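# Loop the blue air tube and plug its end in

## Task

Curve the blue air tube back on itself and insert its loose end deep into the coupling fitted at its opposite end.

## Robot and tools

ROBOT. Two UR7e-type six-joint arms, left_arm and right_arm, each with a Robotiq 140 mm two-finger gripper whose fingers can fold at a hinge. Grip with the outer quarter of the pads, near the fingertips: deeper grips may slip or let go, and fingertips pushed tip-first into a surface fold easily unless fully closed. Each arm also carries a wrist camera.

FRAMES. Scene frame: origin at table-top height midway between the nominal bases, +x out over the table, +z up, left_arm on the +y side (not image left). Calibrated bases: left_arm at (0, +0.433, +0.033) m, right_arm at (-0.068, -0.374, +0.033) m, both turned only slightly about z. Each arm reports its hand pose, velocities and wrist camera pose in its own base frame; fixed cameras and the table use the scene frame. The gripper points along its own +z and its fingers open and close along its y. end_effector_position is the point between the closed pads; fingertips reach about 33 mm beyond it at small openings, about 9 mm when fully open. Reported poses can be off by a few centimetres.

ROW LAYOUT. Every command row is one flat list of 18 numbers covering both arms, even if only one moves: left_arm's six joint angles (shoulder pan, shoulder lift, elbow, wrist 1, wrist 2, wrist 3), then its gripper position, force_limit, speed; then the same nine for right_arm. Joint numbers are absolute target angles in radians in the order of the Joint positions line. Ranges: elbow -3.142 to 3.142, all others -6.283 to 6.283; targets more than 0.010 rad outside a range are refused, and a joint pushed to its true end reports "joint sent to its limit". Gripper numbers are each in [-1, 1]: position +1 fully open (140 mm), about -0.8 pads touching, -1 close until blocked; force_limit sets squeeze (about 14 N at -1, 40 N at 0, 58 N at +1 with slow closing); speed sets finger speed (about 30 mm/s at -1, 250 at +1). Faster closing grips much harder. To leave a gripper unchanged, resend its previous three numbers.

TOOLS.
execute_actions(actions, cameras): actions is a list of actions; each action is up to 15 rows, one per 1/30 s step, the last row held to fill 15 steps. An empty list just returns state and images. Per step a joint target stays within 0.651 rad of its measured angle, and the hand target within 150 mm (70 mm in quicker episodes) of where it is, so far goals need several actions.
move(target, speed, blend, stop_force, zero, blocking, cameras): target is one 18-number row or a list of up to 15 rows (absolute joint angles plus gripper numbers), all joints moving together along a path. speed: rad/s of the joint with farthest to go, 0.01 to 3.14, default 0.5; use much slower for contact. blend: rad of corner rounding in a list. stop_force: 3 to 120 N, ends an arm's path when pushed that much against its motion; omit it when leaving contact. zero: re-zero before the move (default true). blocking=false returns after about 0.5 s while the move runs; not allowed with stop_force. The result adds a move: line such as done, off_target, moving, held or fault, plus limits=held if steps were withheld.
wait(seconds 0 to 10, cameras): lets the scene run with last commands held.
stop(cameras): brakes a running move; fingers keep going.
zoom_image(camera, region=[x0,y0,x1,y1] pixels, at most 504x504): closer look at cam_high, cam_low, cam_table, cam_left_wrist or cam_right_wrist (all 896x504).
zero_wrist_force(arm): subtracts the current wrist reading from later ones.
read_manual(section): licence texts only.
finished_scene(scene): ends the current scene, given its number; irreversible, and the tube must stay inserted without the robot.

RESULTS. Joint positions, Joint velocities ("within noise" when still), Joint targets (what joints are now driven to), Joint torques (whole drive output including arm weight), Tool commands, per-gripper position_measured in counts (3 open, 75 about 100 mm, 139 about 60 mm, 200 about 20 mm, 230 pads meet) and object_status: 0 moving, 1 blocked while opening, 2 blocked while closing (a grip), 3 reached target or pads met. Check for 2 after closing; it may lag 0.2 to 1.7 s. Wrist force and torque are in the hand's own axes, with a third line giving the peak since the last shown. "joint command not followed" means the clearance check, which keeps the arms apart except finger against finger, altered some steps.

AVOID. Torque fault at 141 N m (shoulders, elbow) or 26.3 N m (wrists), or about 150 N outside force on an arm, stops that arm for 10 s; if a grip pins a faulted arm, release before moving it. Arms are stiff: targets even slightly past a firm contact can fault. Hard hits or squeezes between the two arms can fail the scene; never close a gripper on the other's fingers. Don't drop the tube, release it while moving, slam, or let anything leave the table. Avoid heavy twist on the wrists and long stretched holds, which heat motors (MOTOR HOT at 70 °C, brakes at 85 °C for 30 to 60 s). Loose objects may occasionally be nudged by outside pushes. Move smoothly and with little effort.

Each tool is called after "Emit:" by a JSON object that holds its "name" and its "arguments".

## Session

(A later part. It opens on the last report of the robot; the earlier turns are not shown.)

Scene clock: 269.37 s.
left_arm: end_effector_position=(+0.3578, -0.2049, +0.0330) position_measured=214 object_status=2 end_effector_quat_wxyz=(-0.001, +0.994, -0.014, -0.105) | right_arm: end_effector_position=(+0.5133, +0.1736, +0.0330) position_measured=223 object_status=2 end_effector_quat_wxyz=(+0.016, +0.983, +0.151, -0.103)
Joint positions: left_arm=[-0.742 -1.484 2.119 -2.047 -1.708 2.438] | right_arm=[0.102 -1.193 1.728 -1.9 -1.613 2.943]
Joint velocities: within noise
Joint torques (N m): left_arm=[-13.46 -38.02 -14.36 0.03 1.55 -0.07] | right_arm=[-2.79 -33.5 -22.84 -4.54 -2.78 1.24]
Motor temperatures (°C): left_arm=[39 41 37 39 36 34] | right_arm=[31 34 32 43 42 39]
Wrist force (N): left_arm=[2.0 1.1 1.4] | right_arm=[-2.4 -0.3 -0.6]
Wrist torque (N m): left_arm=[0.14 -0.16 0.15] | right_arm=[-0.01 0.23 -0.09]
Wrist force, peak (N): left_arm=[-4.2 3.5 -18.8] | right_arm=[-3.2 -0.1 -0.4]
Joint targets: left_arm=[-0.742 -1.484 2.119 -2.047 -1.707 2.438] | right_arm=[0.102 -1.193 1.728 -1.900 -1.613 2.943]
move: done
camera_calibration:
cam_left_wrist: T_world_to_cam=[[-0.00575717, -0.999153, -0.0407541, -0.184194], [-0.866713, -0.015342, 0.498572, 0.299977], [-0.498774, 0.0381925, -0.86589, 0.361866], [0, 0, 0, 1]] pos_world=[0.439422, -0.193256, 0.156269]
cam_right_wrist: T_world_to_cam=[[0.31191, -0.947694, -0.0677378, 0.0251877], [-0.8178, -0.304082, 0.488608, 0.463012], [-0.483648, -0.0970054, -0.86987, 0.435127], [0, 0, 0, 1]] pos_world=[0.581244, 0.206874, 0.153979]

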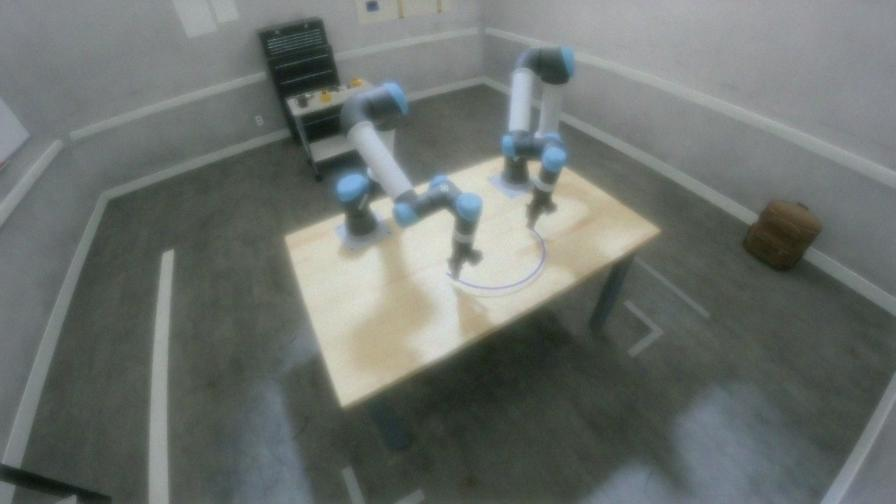

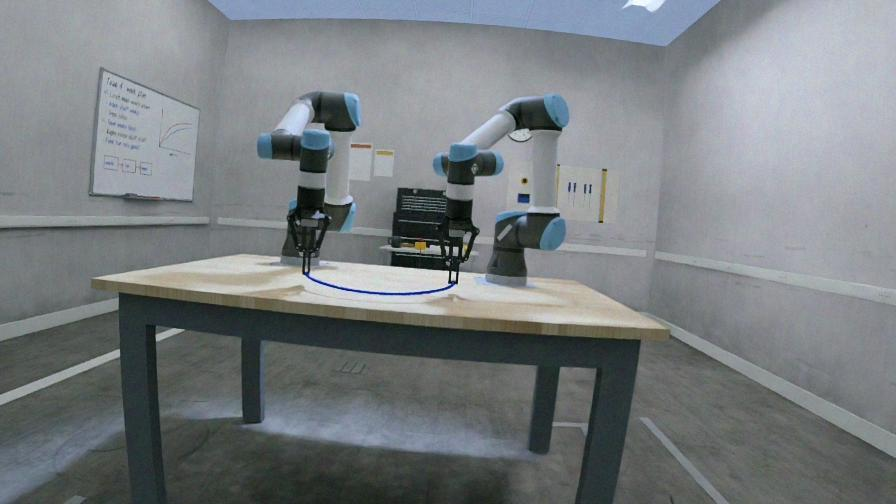

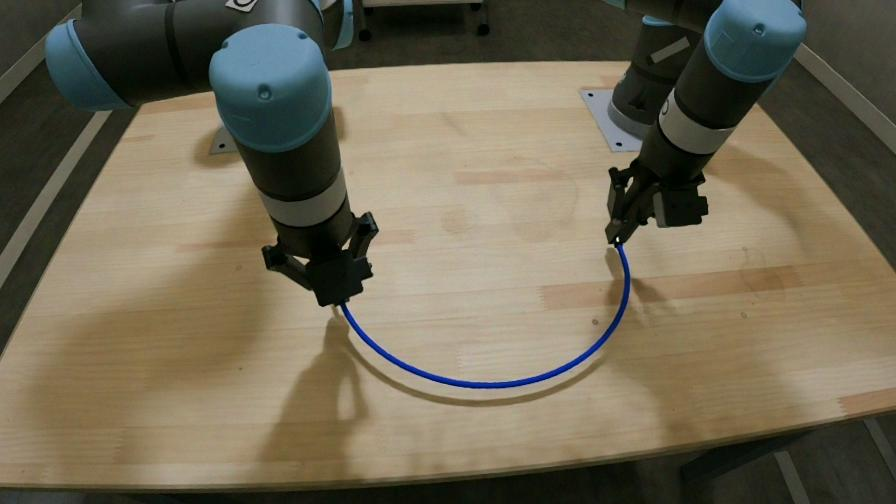

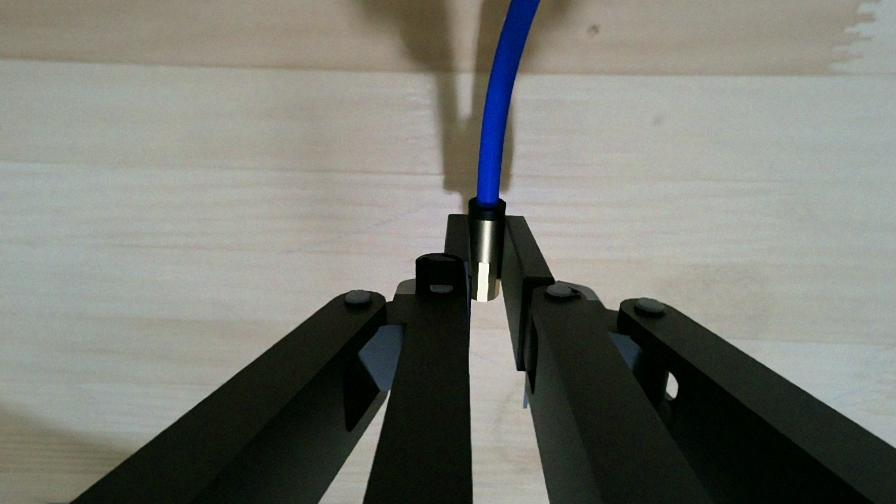

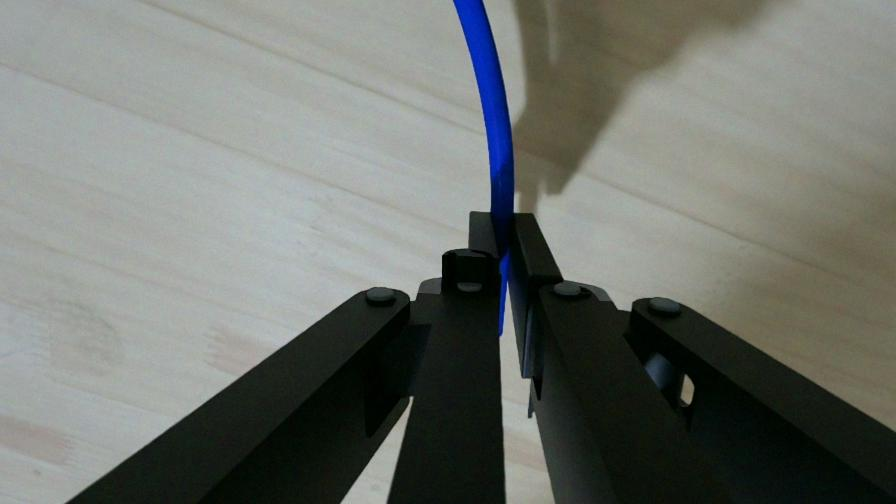

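Emit:
{"name": "move", "arguments": {"target": [[-0.7801,-1.388,2.0423,-2.1812,-1.7757,1.783,-1,1,-1,0.1535,-1.2388,1.8076,-1.9812,-1.4331,3.8515,-1,1,-1],[-0.8531,-1.3776,2.0696,-2.3433,-1.7645,1.174,-1,1,-1,0.2090,-1.2582,1.8680,-2.1309,-1.3672,4.4713,-1,1,-1],[-0.9093,-1.3928,2.1165,-2.4572,-1.7035,0.6787,-1,1,-1,0.2429,-1.2897,1.9471,-2.2882,-1.3700,5.0046,-1,1,-1]], "speed": 0.3, "blend": 0.05}}

Emit:
{"name": "zoom_image", "arguments": {"camera": "cam_table", "region": [380, 180, 580, 290]}}

Emit:
{"name": "zoom_image", "arguments": {"camera": "cam_low", "region": [320, 220, 460, 310]}}

Scene clock: 282.27 s.
left_arm: end_effector_position=(+0.3905, -0.3518, +0.0329) position_measured=214 object_status=2 end_effector_quat_wxyz=(+0.073, +0.713, +0.693, -0.075) | right_arm: end_effector_position=(+0.4831, +0.3210, +0.0328) position_measured=223 object_status=2 end_effector_quat_wxyz=(-0.076, +0.688, -0.718, -0.072)
Joint positions: left_arm=[-0.909 -1.393 2.117 -2.457 -1.703 0.679] | right_arm=[0.243 -1.29 1.947 -2.288 -1.37 5.004]
Joint velocities: within noise
Joint torques (N m): left_arm=[11.71 -32.07 -27.68 -0.79 -1.99 -1.11] | right_arm=[-5.33 -28.36 -28.13 -1.22 -2.23 1.34]
Motor temperatures (°C): left_arm=[39 41 37 39 36 34] | right_arm=[31 34 32 43 42 39]
Wrist force (N): left_arm=[1.3 1.2 1.5] | right_arm=[-2.9 -0.1 -0.7]
Wrist torque (N m): left_arm=[0.20 -0.20 0.24] | right_arm=[0.00 0.18 -0.21]
Wrist force, peak (N): left_arm=[2.2 1.6 1.4] | right_arm=[-3.4 -0.1 -0.8]
Joint targets: left_arm=[-0.909 -1.393 2.116 -2.457 -1.704 0.679] | right_arm=[0.243 -1.290 1.947 -2.288 -1.370 5.005]
move: done
camera_calibration:
cam_left_wrist: T_world_to_cam=[[0.999154, -0.00637706, -0.0406238, -0.374011], [0.0147403, -0.866709, 0.498596, -0.317664], [-0.0383886, -0.498773, -0.865882, 0.0151019], [0, 0, 0, 1]] pos_world=[0.378957, -0.270175, 0.156269]
cam_right_wrist: T_world_to_cam=[[-0.997231, 0.0304689, -0.0678404, 0.492717], [-0.00656781, 0.872573, 0.48844, -0.286508], [0.0740779, 0.487533, -0.869957, -0.0224032], [0, 0, 0, 1]] pos_world=[0.49113, 0.245909, 0.153878]

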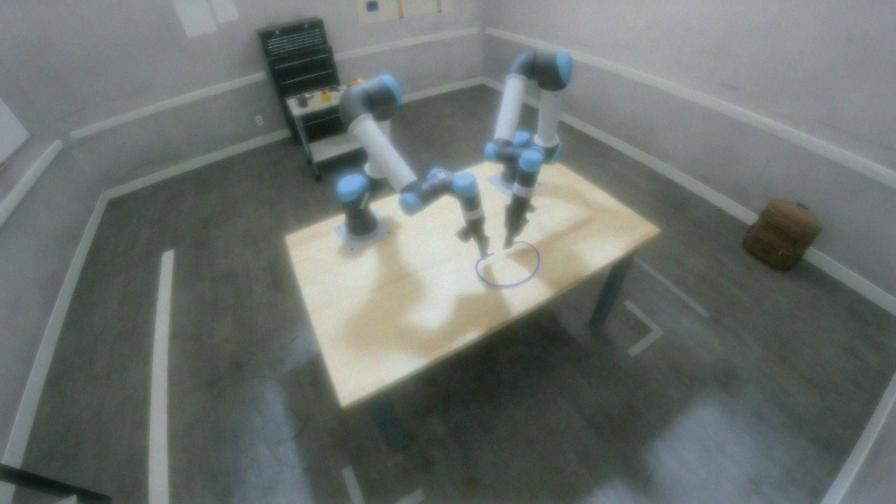

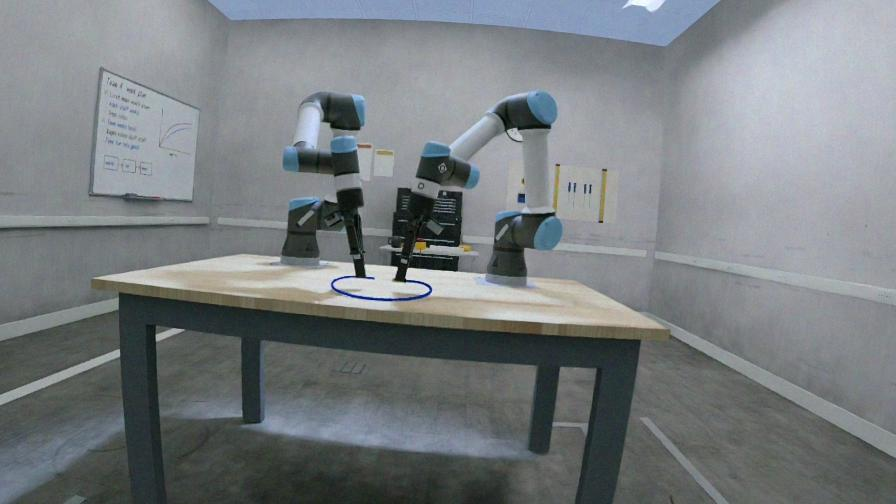

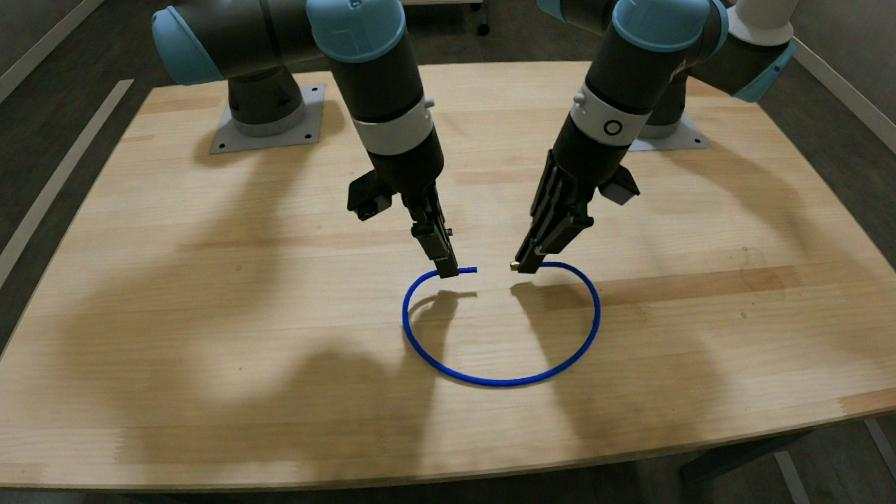

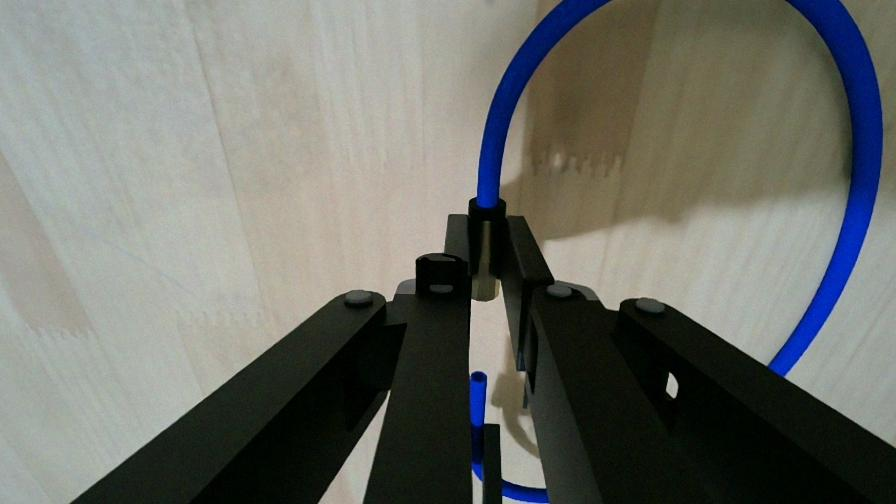

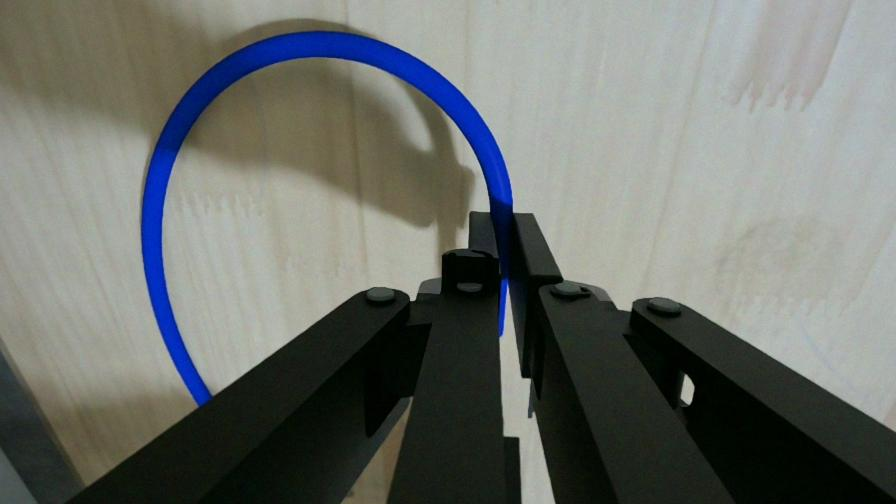

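Scaled by 2.520.

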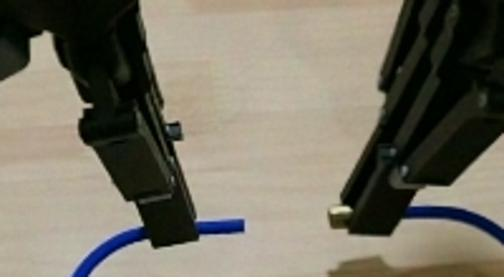

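Scaled by 3.600.

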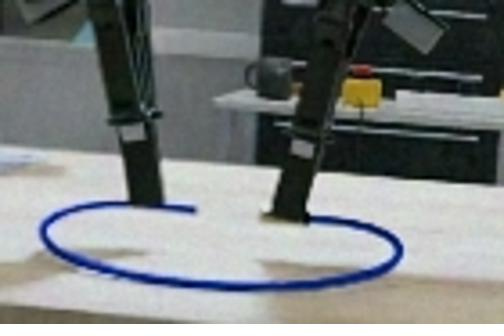

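Emit:
{"name": "zoom_image", "arguments": {"camera": "cam_table", "region": [440, 250, 550, 290]}}

Emit:
{"name": "zoom_image", "arguments": {"camera": "cam_low", "region": [350, 265, 420, 295]}}

Emit:
{"name": "zoom_image", "arguments": {"camera": "cam_left_wrist", "region": [420, 200, 560, 504]}}

Scaled by 4.582.

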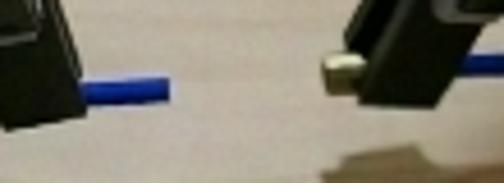

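Scaled by 7.200.

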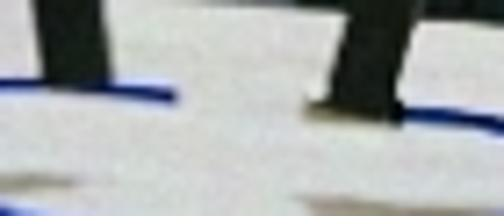

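Scaled by 1.658.

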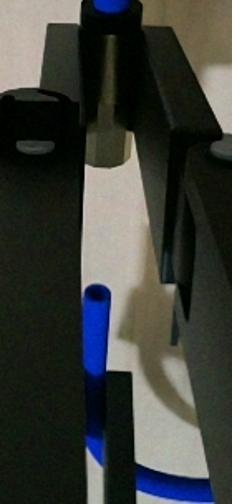

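Emit:
{"name": "move", "arguments": {"target": [[-0.9093,-1.3928,2.1165,-2.4572,-1.7035,0.6787,-1,1,-1,0.3214,-1.2357,1.8756,-2.2865,-1.3752,5.0848,-1,1,-1]], "speed": 0.15, "cameras": ["cam_table","cam_low","cam_left_wrist"]}}

Emit:
{"name": "zoom_image", "arguments": {"camera": "cam_table", "region": [440, 250, 550, 290]}}

Emit:
{"name": "zoom_image", "arguments": {"camera": "cam_low", "region": [350, 265, 420, 295]}}

Emit:
{"name": "zoom_image", "arguments": {"camera": "cam_left_wrist", "region": [440, 190, 540, 400]}}

Scene clock: 309.17 s.
left_arm: end_effector_position=(+0.3906, -0.3517, +0.0329) position_measured=214 object_status=2 end_effector_quat_wxyz=(+0.073, +0.713, +0.693, -0.075) | right_arm: end_effector_position=(+0.4862, +0.3660, +0.0329) position_measured=223 object_status=2 end_effector_quat_wxyz=(-0.076, +0.688, -0.718, -0.072)
Joint positions: left_arm=[-0.909 -1.393 2.116 -2.457 -1.704 0.679] | right_arm=[0.321 -1.236 1.876 -2.286 -1.375 5.085]
Joint velocities: within noise
Joint torques (N m): left_arm=[11.77 -20.63 -18.08 -1.86 -1.46 -1.51] | right_arm=[-6.44 -43.05 -11.83 -1.92 -0.81 -1.55]
Motor temperatures (°C): left_arm=[39 41 37 39 36 34] | right_arm=[31 34 31 43 41 39]
Wrist force (N): left_arm=[1.3 1.1 1.3] | right_arm=[-2.8 -0.1 -0.3]
Wrist torque (N m): left_arm=[0.16 -0.15 0.22] | right_arm=[0.02 0.21 -0.18]
Wrist force, peak (N): left_arm=[1.7 1.0 1.7] | right_arm=[-4.3 0.2 -0.3]
Joint targets: left_arm=[-0.909 -1.393 2.116 -2.457 -1.704 0.679] | right_arm=[0.321 -1.236 1.876 -2.287 -1.375 5.085]
move: done
camera_calibration:
cam_left_wrist: T_world_to_cam=[[0.99915, -0.00589443, -0.0407887, -0.373853], [0.0152437, -0.86667, 0.49865, -0.317768], [-0.0382895, -0.498848, -0.865843, 0.0150876], [0, 0, 0, 1]] pos_world=[0.378957, -0.270077, 0.156269]
Images, in order (width x height): cam_low 896x504, cam_table 896x504, cam_left_wrist 896x504.

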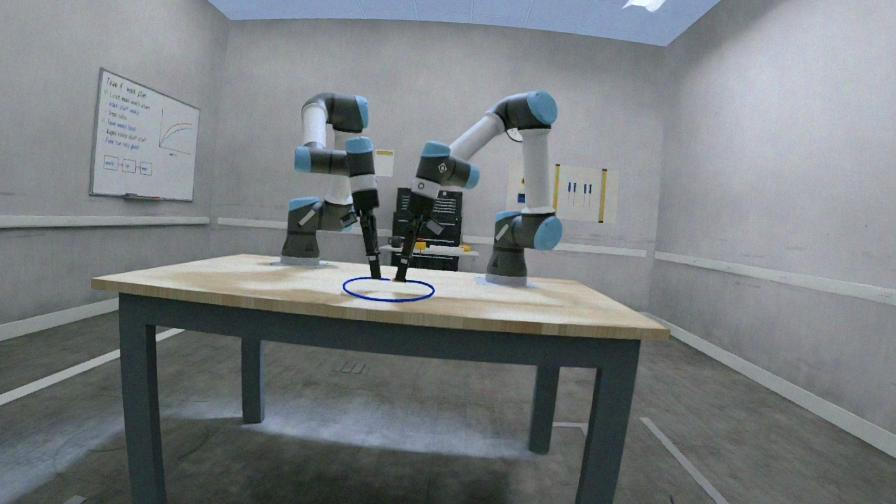

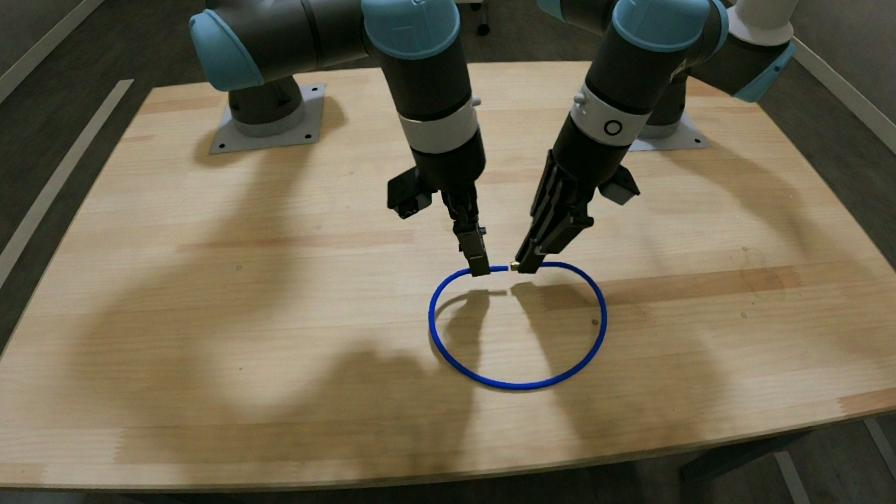

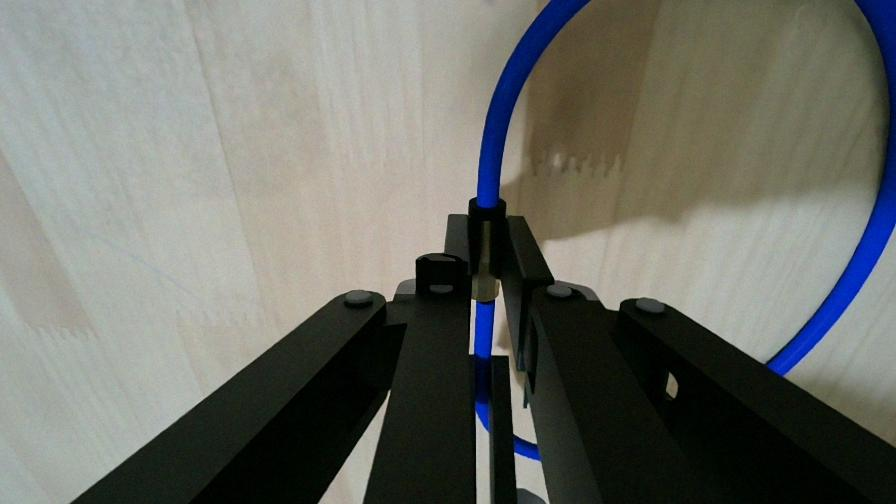

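Scaled by 4.582.

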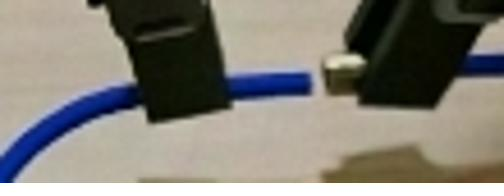

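Scaled by 7.200.

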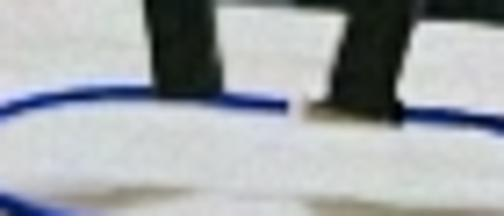

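Scaled by 2.400.

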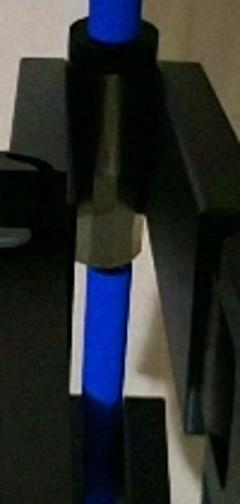

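Emit:
{"name": "zoom_image", "arguments": {"camera": "cam_low", "region": [380, 272, 410, 288]}}

Emit:
{"name": "zoom_image", "arguments": {"camera": "cam_table", "region": [490, 255, 530, 280]}}

Scaled by 16.800.

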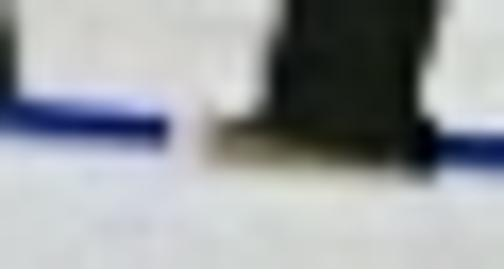

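Scaled by 12.600.

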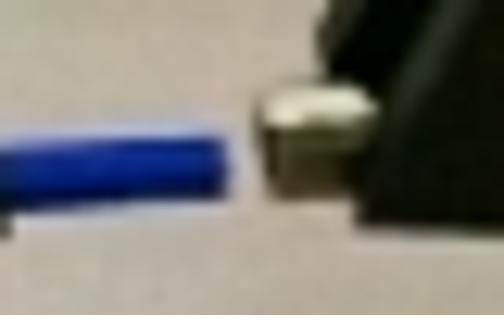

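Emit:
{"name": "zoom_image", "arguments": {"camera": "cam_left_wrist", "region": [460, 260, 510, 320]}}

Scaled by 8.400.

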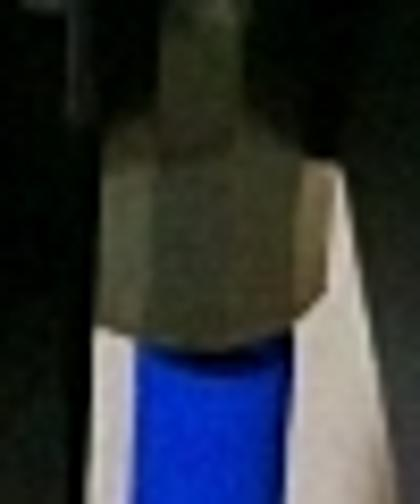

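Emit:
{"name": "move", "arguments": {"target": [[-0.9093,-1.3928,2.1165,-2.4572,-1.7035,0.6787,-1,1,-1,0.3214,-1.2403,1.8723,-2.2786,-1.3752,5.0848,-1,1,-1]], "speed": 0.03, "cameras": ["cam_table","cam_low","cam_left_wrist"]}}

Emit:
{"name": "zoom_image", "arguments": {"camera": "cam_low", "region": [380, 272, 410, 288]}}

Emit:
{"name": "zoom_image", "arguments": {"camera": "cam_table", "region": [490, 255, 530, 280]}}

Emit:
{"name": "zoom_image", "arguments": {"camera": "cam_left_wrist", "region": [460, 260, 510, 320]}}

Scene clock: 346.93 s.
left_arm: end_effector_position=(+0.3906, -0.3517, +0.0329) position_measured=214 object_status=2 end_effector_quat_wxyz=(+0.073, +0.713, +0.693, -0.075) | right_arm: end_effector_position=(+0.4861, +0.3661, +0.0361) position_measured=223 object_status=2 end_effector_quat_wxyz=(-0.076, +0.688, -0.718, -0.072)
Joint positions: left_arm=[-0.909 -1.393 2.117 -2.457 -1.704 0.679] | right_arm=[0.321 -1.24 1.872 -2.278 -1.375 5.085]
Joint velocities: within noise
Joint torques (N m): left_arm=[10.85 -21.73 -14.73 -2.96 -0.82 -1.18] | right_arm=[5.39 -37.33 -23.92 -3.14 2.65 1.33]
Motor temperatures (°C): left_arm=[38 41 37 39 36 34] | right_arm=[31 34 31 43 41 39]
Wrist force (N): left_arm=[1.2 1.0 1.7] | right_arm=[-3.0 -0.2 -0.8]
Wrist torque (N m): left_arm=[0.15 -0.11 0.22] | right_arm=[0.01 0.24 -0.19]
Wrist force, peak (N): left_arm=[1.5 1.5 1.6] | right_arm=[-3.2 -0.2 -0.8]
Joint targets: left_arm=[-0.909 -1.393 2.116 -2.457 -1.704 0.679] | right_arm=[0.321 -1.240 1.872 -2.279 -1.375 5.085]
move: done
camera_calibration:
cam_left_wrist: T_world_to_cam=[[0.99915, -0.00589525, -0.0407892, -0.373853], [0.0152399, -0.866713, 0.498575, -0.317766], [-0.0382917, -0.498773, -0.865886, 0.0151154], [0, 0, 0, 1]] pos_world=[0.378957, -0.270077, 0.156269]
Images, in order (width x height): cam_low 896x504, cam_table 896x504, cam_left_wrist 896x504.

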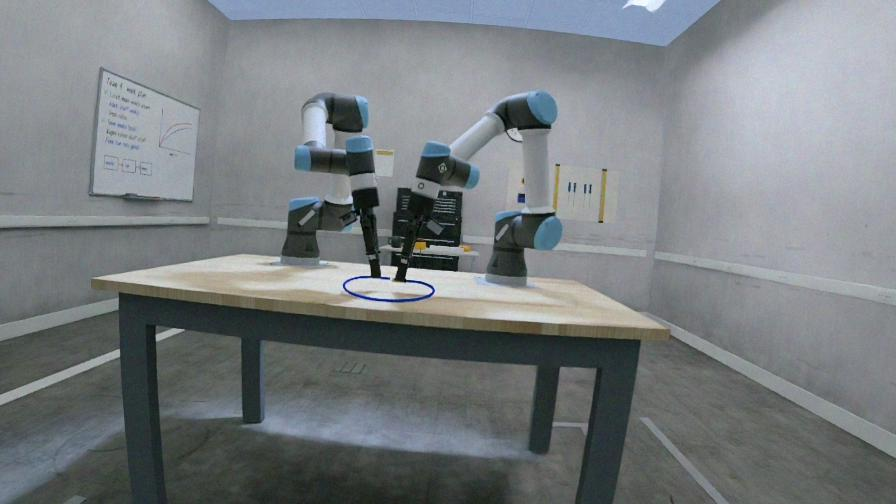

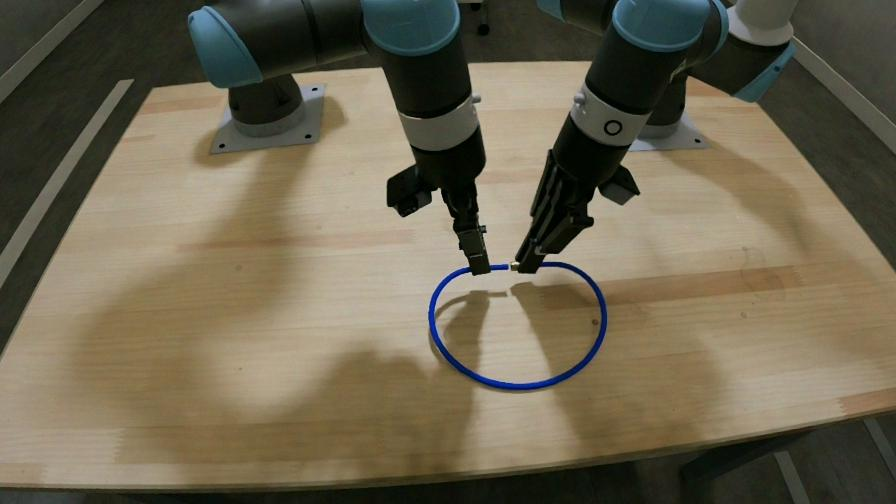

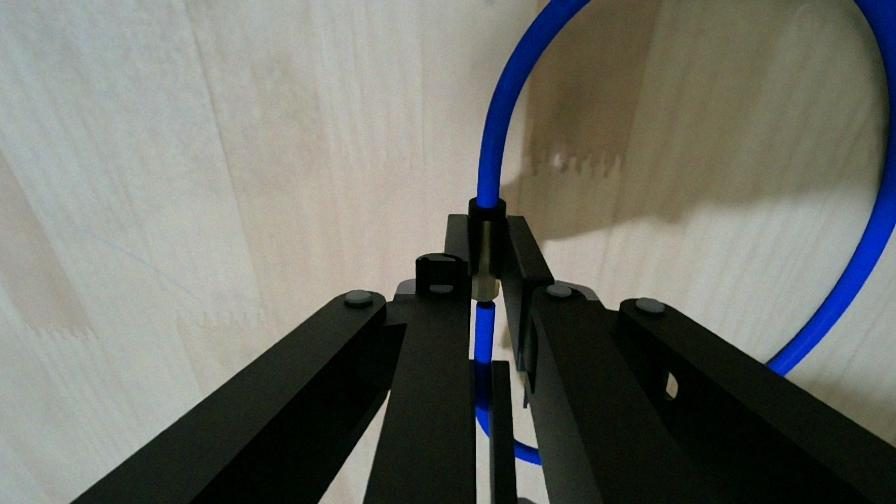

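Scaled by 16.800.

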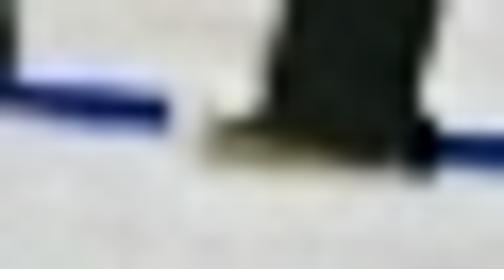

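Scaled by 12.600.

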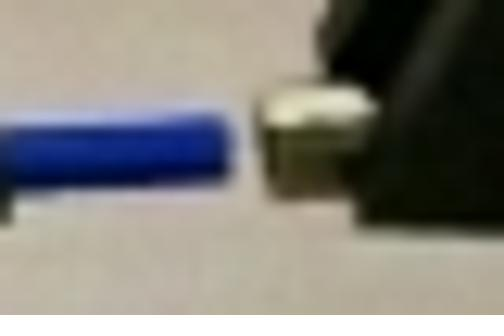

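Scaled by 8.400.

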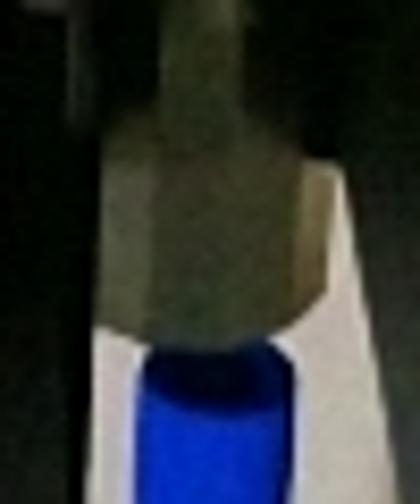

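Emit:
{"name": "move", "arguments": {"target": [[-0.9093,-1.3928,2.1165,-2.4572,-1.7035,0.6787,-1,1,-1,0.3380,-1.2280,1.8555,-2.2774,-1.3765,5.1015,-1,1,-1]], "speed": 0.015, "stop_force": 12, "cameras": ["cam_table","cam_low","cam_left_wrist"]}}

Emit:
{"name": "zoom_image", "arguments": {"camera": "cam_low", "region": [380, 272, 410, 288]}}

Emit:
{"name": "zoom_image", "arguments": {"camera": "cam_table", "region": [490, 255, 530, 280]}}

Emit:
{"name": "zoom_image", "arguments": {"camera": "cam_left_wrist", "region": [460, 260, 510, 320]}}

Scene clock: 360.37 s.
left_arm: end_effector_position=(+0.3906, -0.3517, +0.0329) position_measured=214 object_status=2 end_effector_quat_wxyz=(+0.073, +0.713, +0.693, -0.075) | right_arm: end_effector_position=(+0.4865, +0.3714, +0.0360) position_measured=223 object_status=2 end_effector_quat_wxyz=(-0.075, +0.688, -0.718, -0.072)
Joint positions: left_arm=[-0.909 -1.393 2.117 -2.457 -1.704 0.679] | right_arm=[0.33 -1.234 1.863 -2.278 -1.376 5.094]
Joint velocities: within noise
Joint torques (N m): left_arm=[-6.52 -22.96 -31.02 -4.28 -4.4 -0.98] | right_arm=[-2.02 -46.2 -16.14 -6.26 6.06 -1.25]
Motor temperatures (°C): left_arm=[38 41 37 38 36 34] | right_arm=[31 34 31 43 41 39]
Wrist force (N): left_arm=[11.4 1.1 -0.8] | right_arm=[6.9 0.2 -2.5]
Wrist torque (N m): left_arm=[0.05 0.10 0.18] | right_arm=[-0.05 0.62 -0.19]
Wrist force, peak (N): left_arm=[15.2 1.9 -1.9] | right_arm=[10.5 0.4 -3.1]
Joint targets: left_arm=[-0.909 -1.393 2.116 -2.457 -1.704 0.679] | right_arm=[0.330 -1.234 1.863 -2.278 -1.376 5.094]
move: contact (right_arm)
camera_calibration:
cam_left_wrist: T_world_to_cam=[[0.99915, -0.00589525, -0.0407892, -0.373857], [0.0152399, -0.866713, 0.498575, -0.317717], [-0.0382917, -0.498773, -0.865886, 0.0150288], [0, 0, 0, 1]] pos_world=[0.378957, -0.270077, 0.156169]
Images, in order (width x height): cam_low 896x504, cam_table 896x504, cam_left_wrist 896x504.

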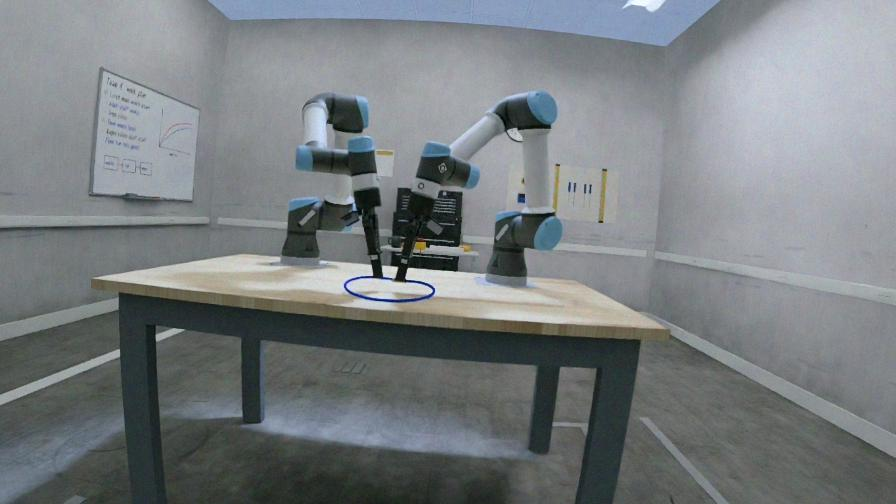

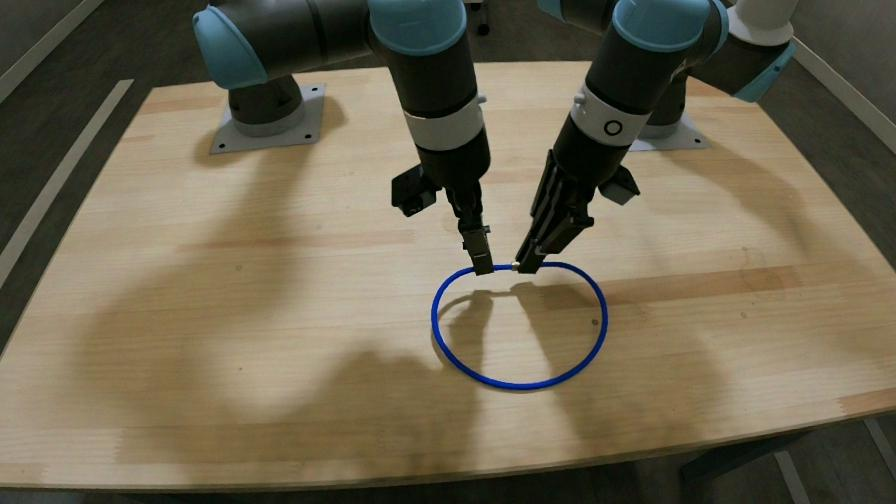

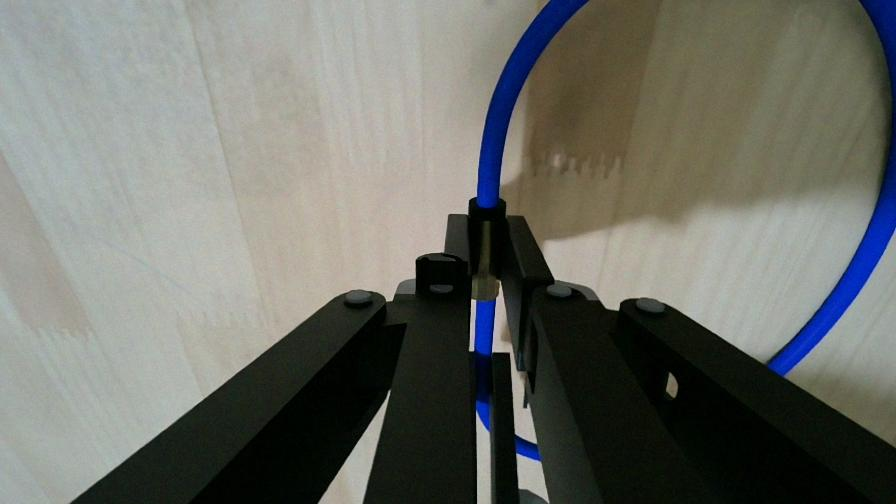

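Scaled by 16.800.

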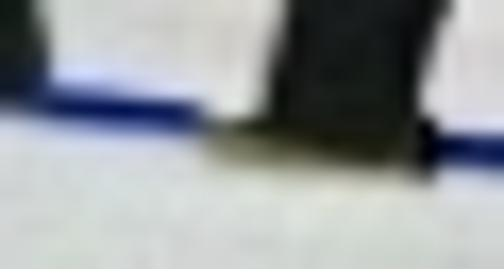

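Scaled by 12.600.

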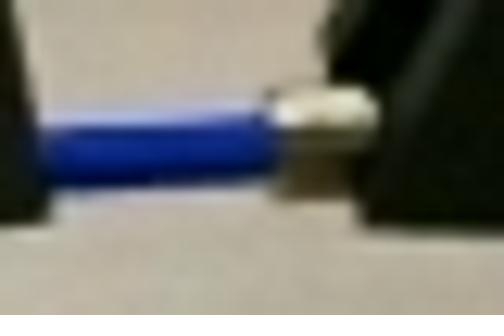

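Scaled by 8.400.

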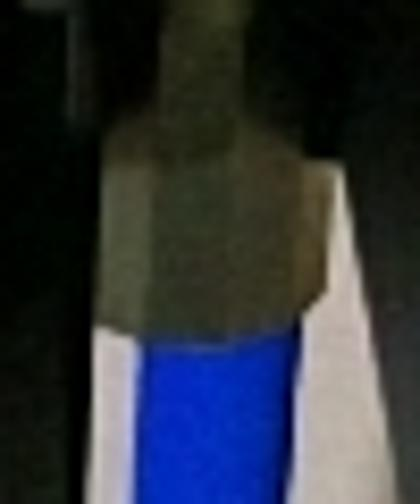

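Emit:
{"name": "move", "arguments": {"target": [[-0.9093,-1.3928,2.1165,-2.4572,-1.7035,0.6787,-1,1,-1,0.3380,-1.2280,1.8555,-2.2774,-1.3765,5.1015,-1,1,-1]], "speed": 0.01, "stop_force": 25, "cameras": ["cam_table","cam_low","cam_left_wrist"]}}

Emit:
{"name": "zoom_image", "arguments": {"camera": "cam_low", "region": [380, 272, 410, 288]}}

Emit:
{"name": "zoom_image", "arguments": {"camera": "cam_table", "region": [480, 250, 530, 280]}}

Emit:
{"name": "zoom_image", "arguments": {"camera": "cam_left_wrist", "region": [460, 260, 510, 360]}}

Scene clock: 370.10 s.
left_arm: end_effector_position=(+0.3906, -0.3517, +0.0329) position_measured=214 object_status=2 end_effector_quat_wxyz=(+0.073, +0.713, +0.693, -0.075) | right_arm: end_effector_position=(+0.4867, +0.3760, +0.0361) position_measured=223 object_status=2 end_effector_quat_wxyz=(-0.076, +0.688, -0.718, -0.072)
Joint positions: left_arm=[-0.909 -1.393 2.117 -2.457 -1.703 0.679] | right_arm=[0.338 -1.228 1.856 -2.277 -1.377 5.101]
Joint velocities: within noise
Joint torques (N m): left_arm=[10.86 -23.88 -13.61 -0.76 1.08 -0.58] | right_arm=[-2.9 -45.17 -14.37 -2.69 -1.99 -1.48]
Motor temperatures (°C): left_arm=[38 41 37 38 36 34] | right_arm=[31 34 31 43 41 39]
Wrist force (N): left_arm=[1.2 1.8 0.9] | right_arm=[-3.2 1.1 -0.5]
Wrist torque (N m): left_arm=[0.18 -0.17 0.21] | right_arm=[0.14 0.32 -0.20]
Wrist force, peak (N): left_arm=[18.2 1.8 -2.4] | right_arm=[13.4 0.7 -3.8]
Joint targets: left_arm=[-0.909 -1.393 2.116 -2.457 -1.704 0.679] | right_arm=[0.338 -1.228 1.855 -2.277 -1.377 5.101]
move: done
camera_calibration:
cam_left_wrist: T_world_to_cam=[[0.999152, -0.00598154, -0.0407388, -0.373885], [0.0151401, -0.866712, 0.498579, -0.317729], [-0.0382911, -0.498773, -0.865886, 0.015115], [0, 0, 0, 1]] pos_world=[0.378957, -0.270077, 0.156269]
Images, in order (width x height): cam_low 896x504, cam_table 896x504, cam_left_wrist 896x504.

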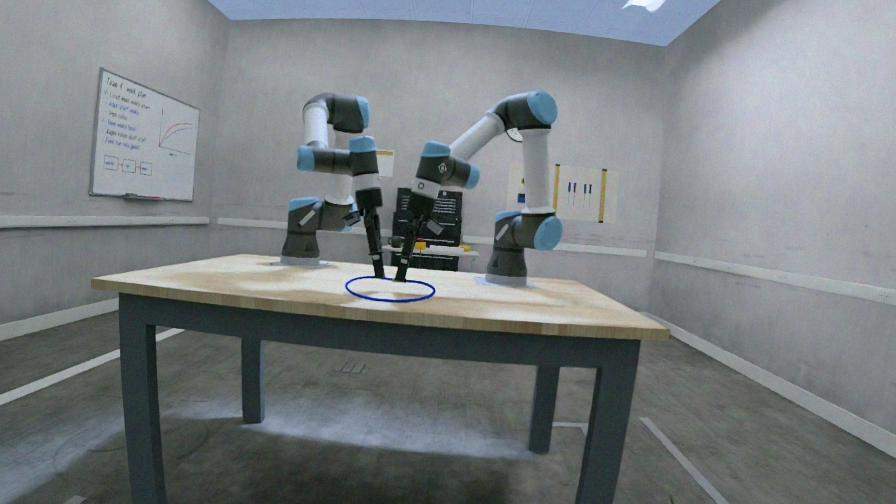

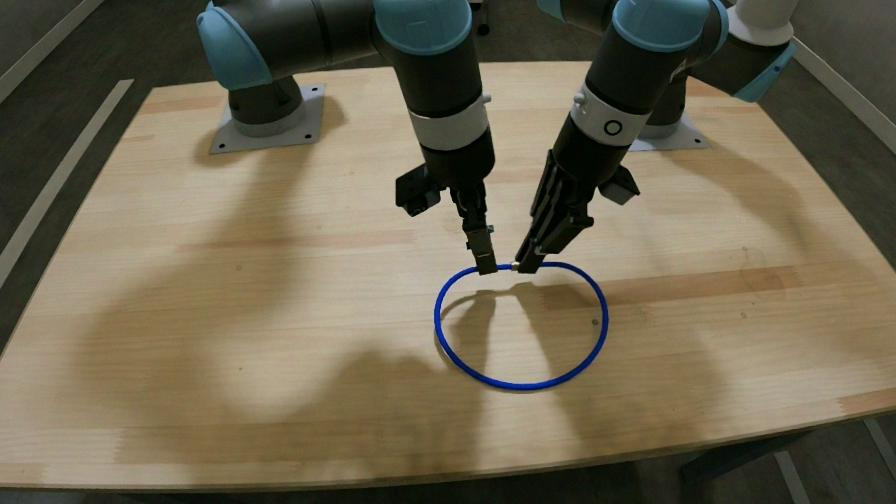

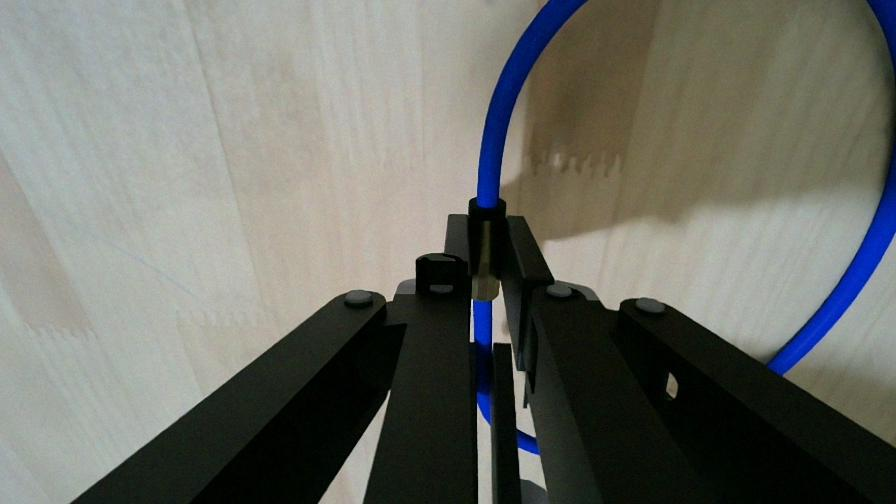

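Scaled by 16.800.

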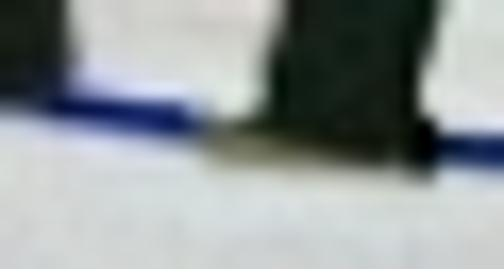

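Scaled by 10.080.

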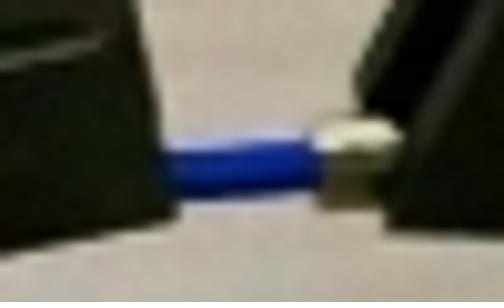

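Scaled by 5.040.

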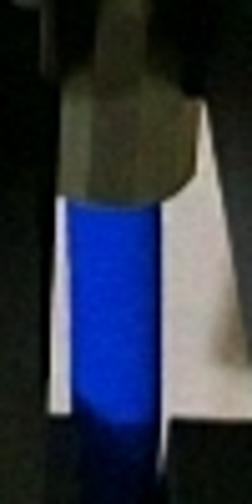

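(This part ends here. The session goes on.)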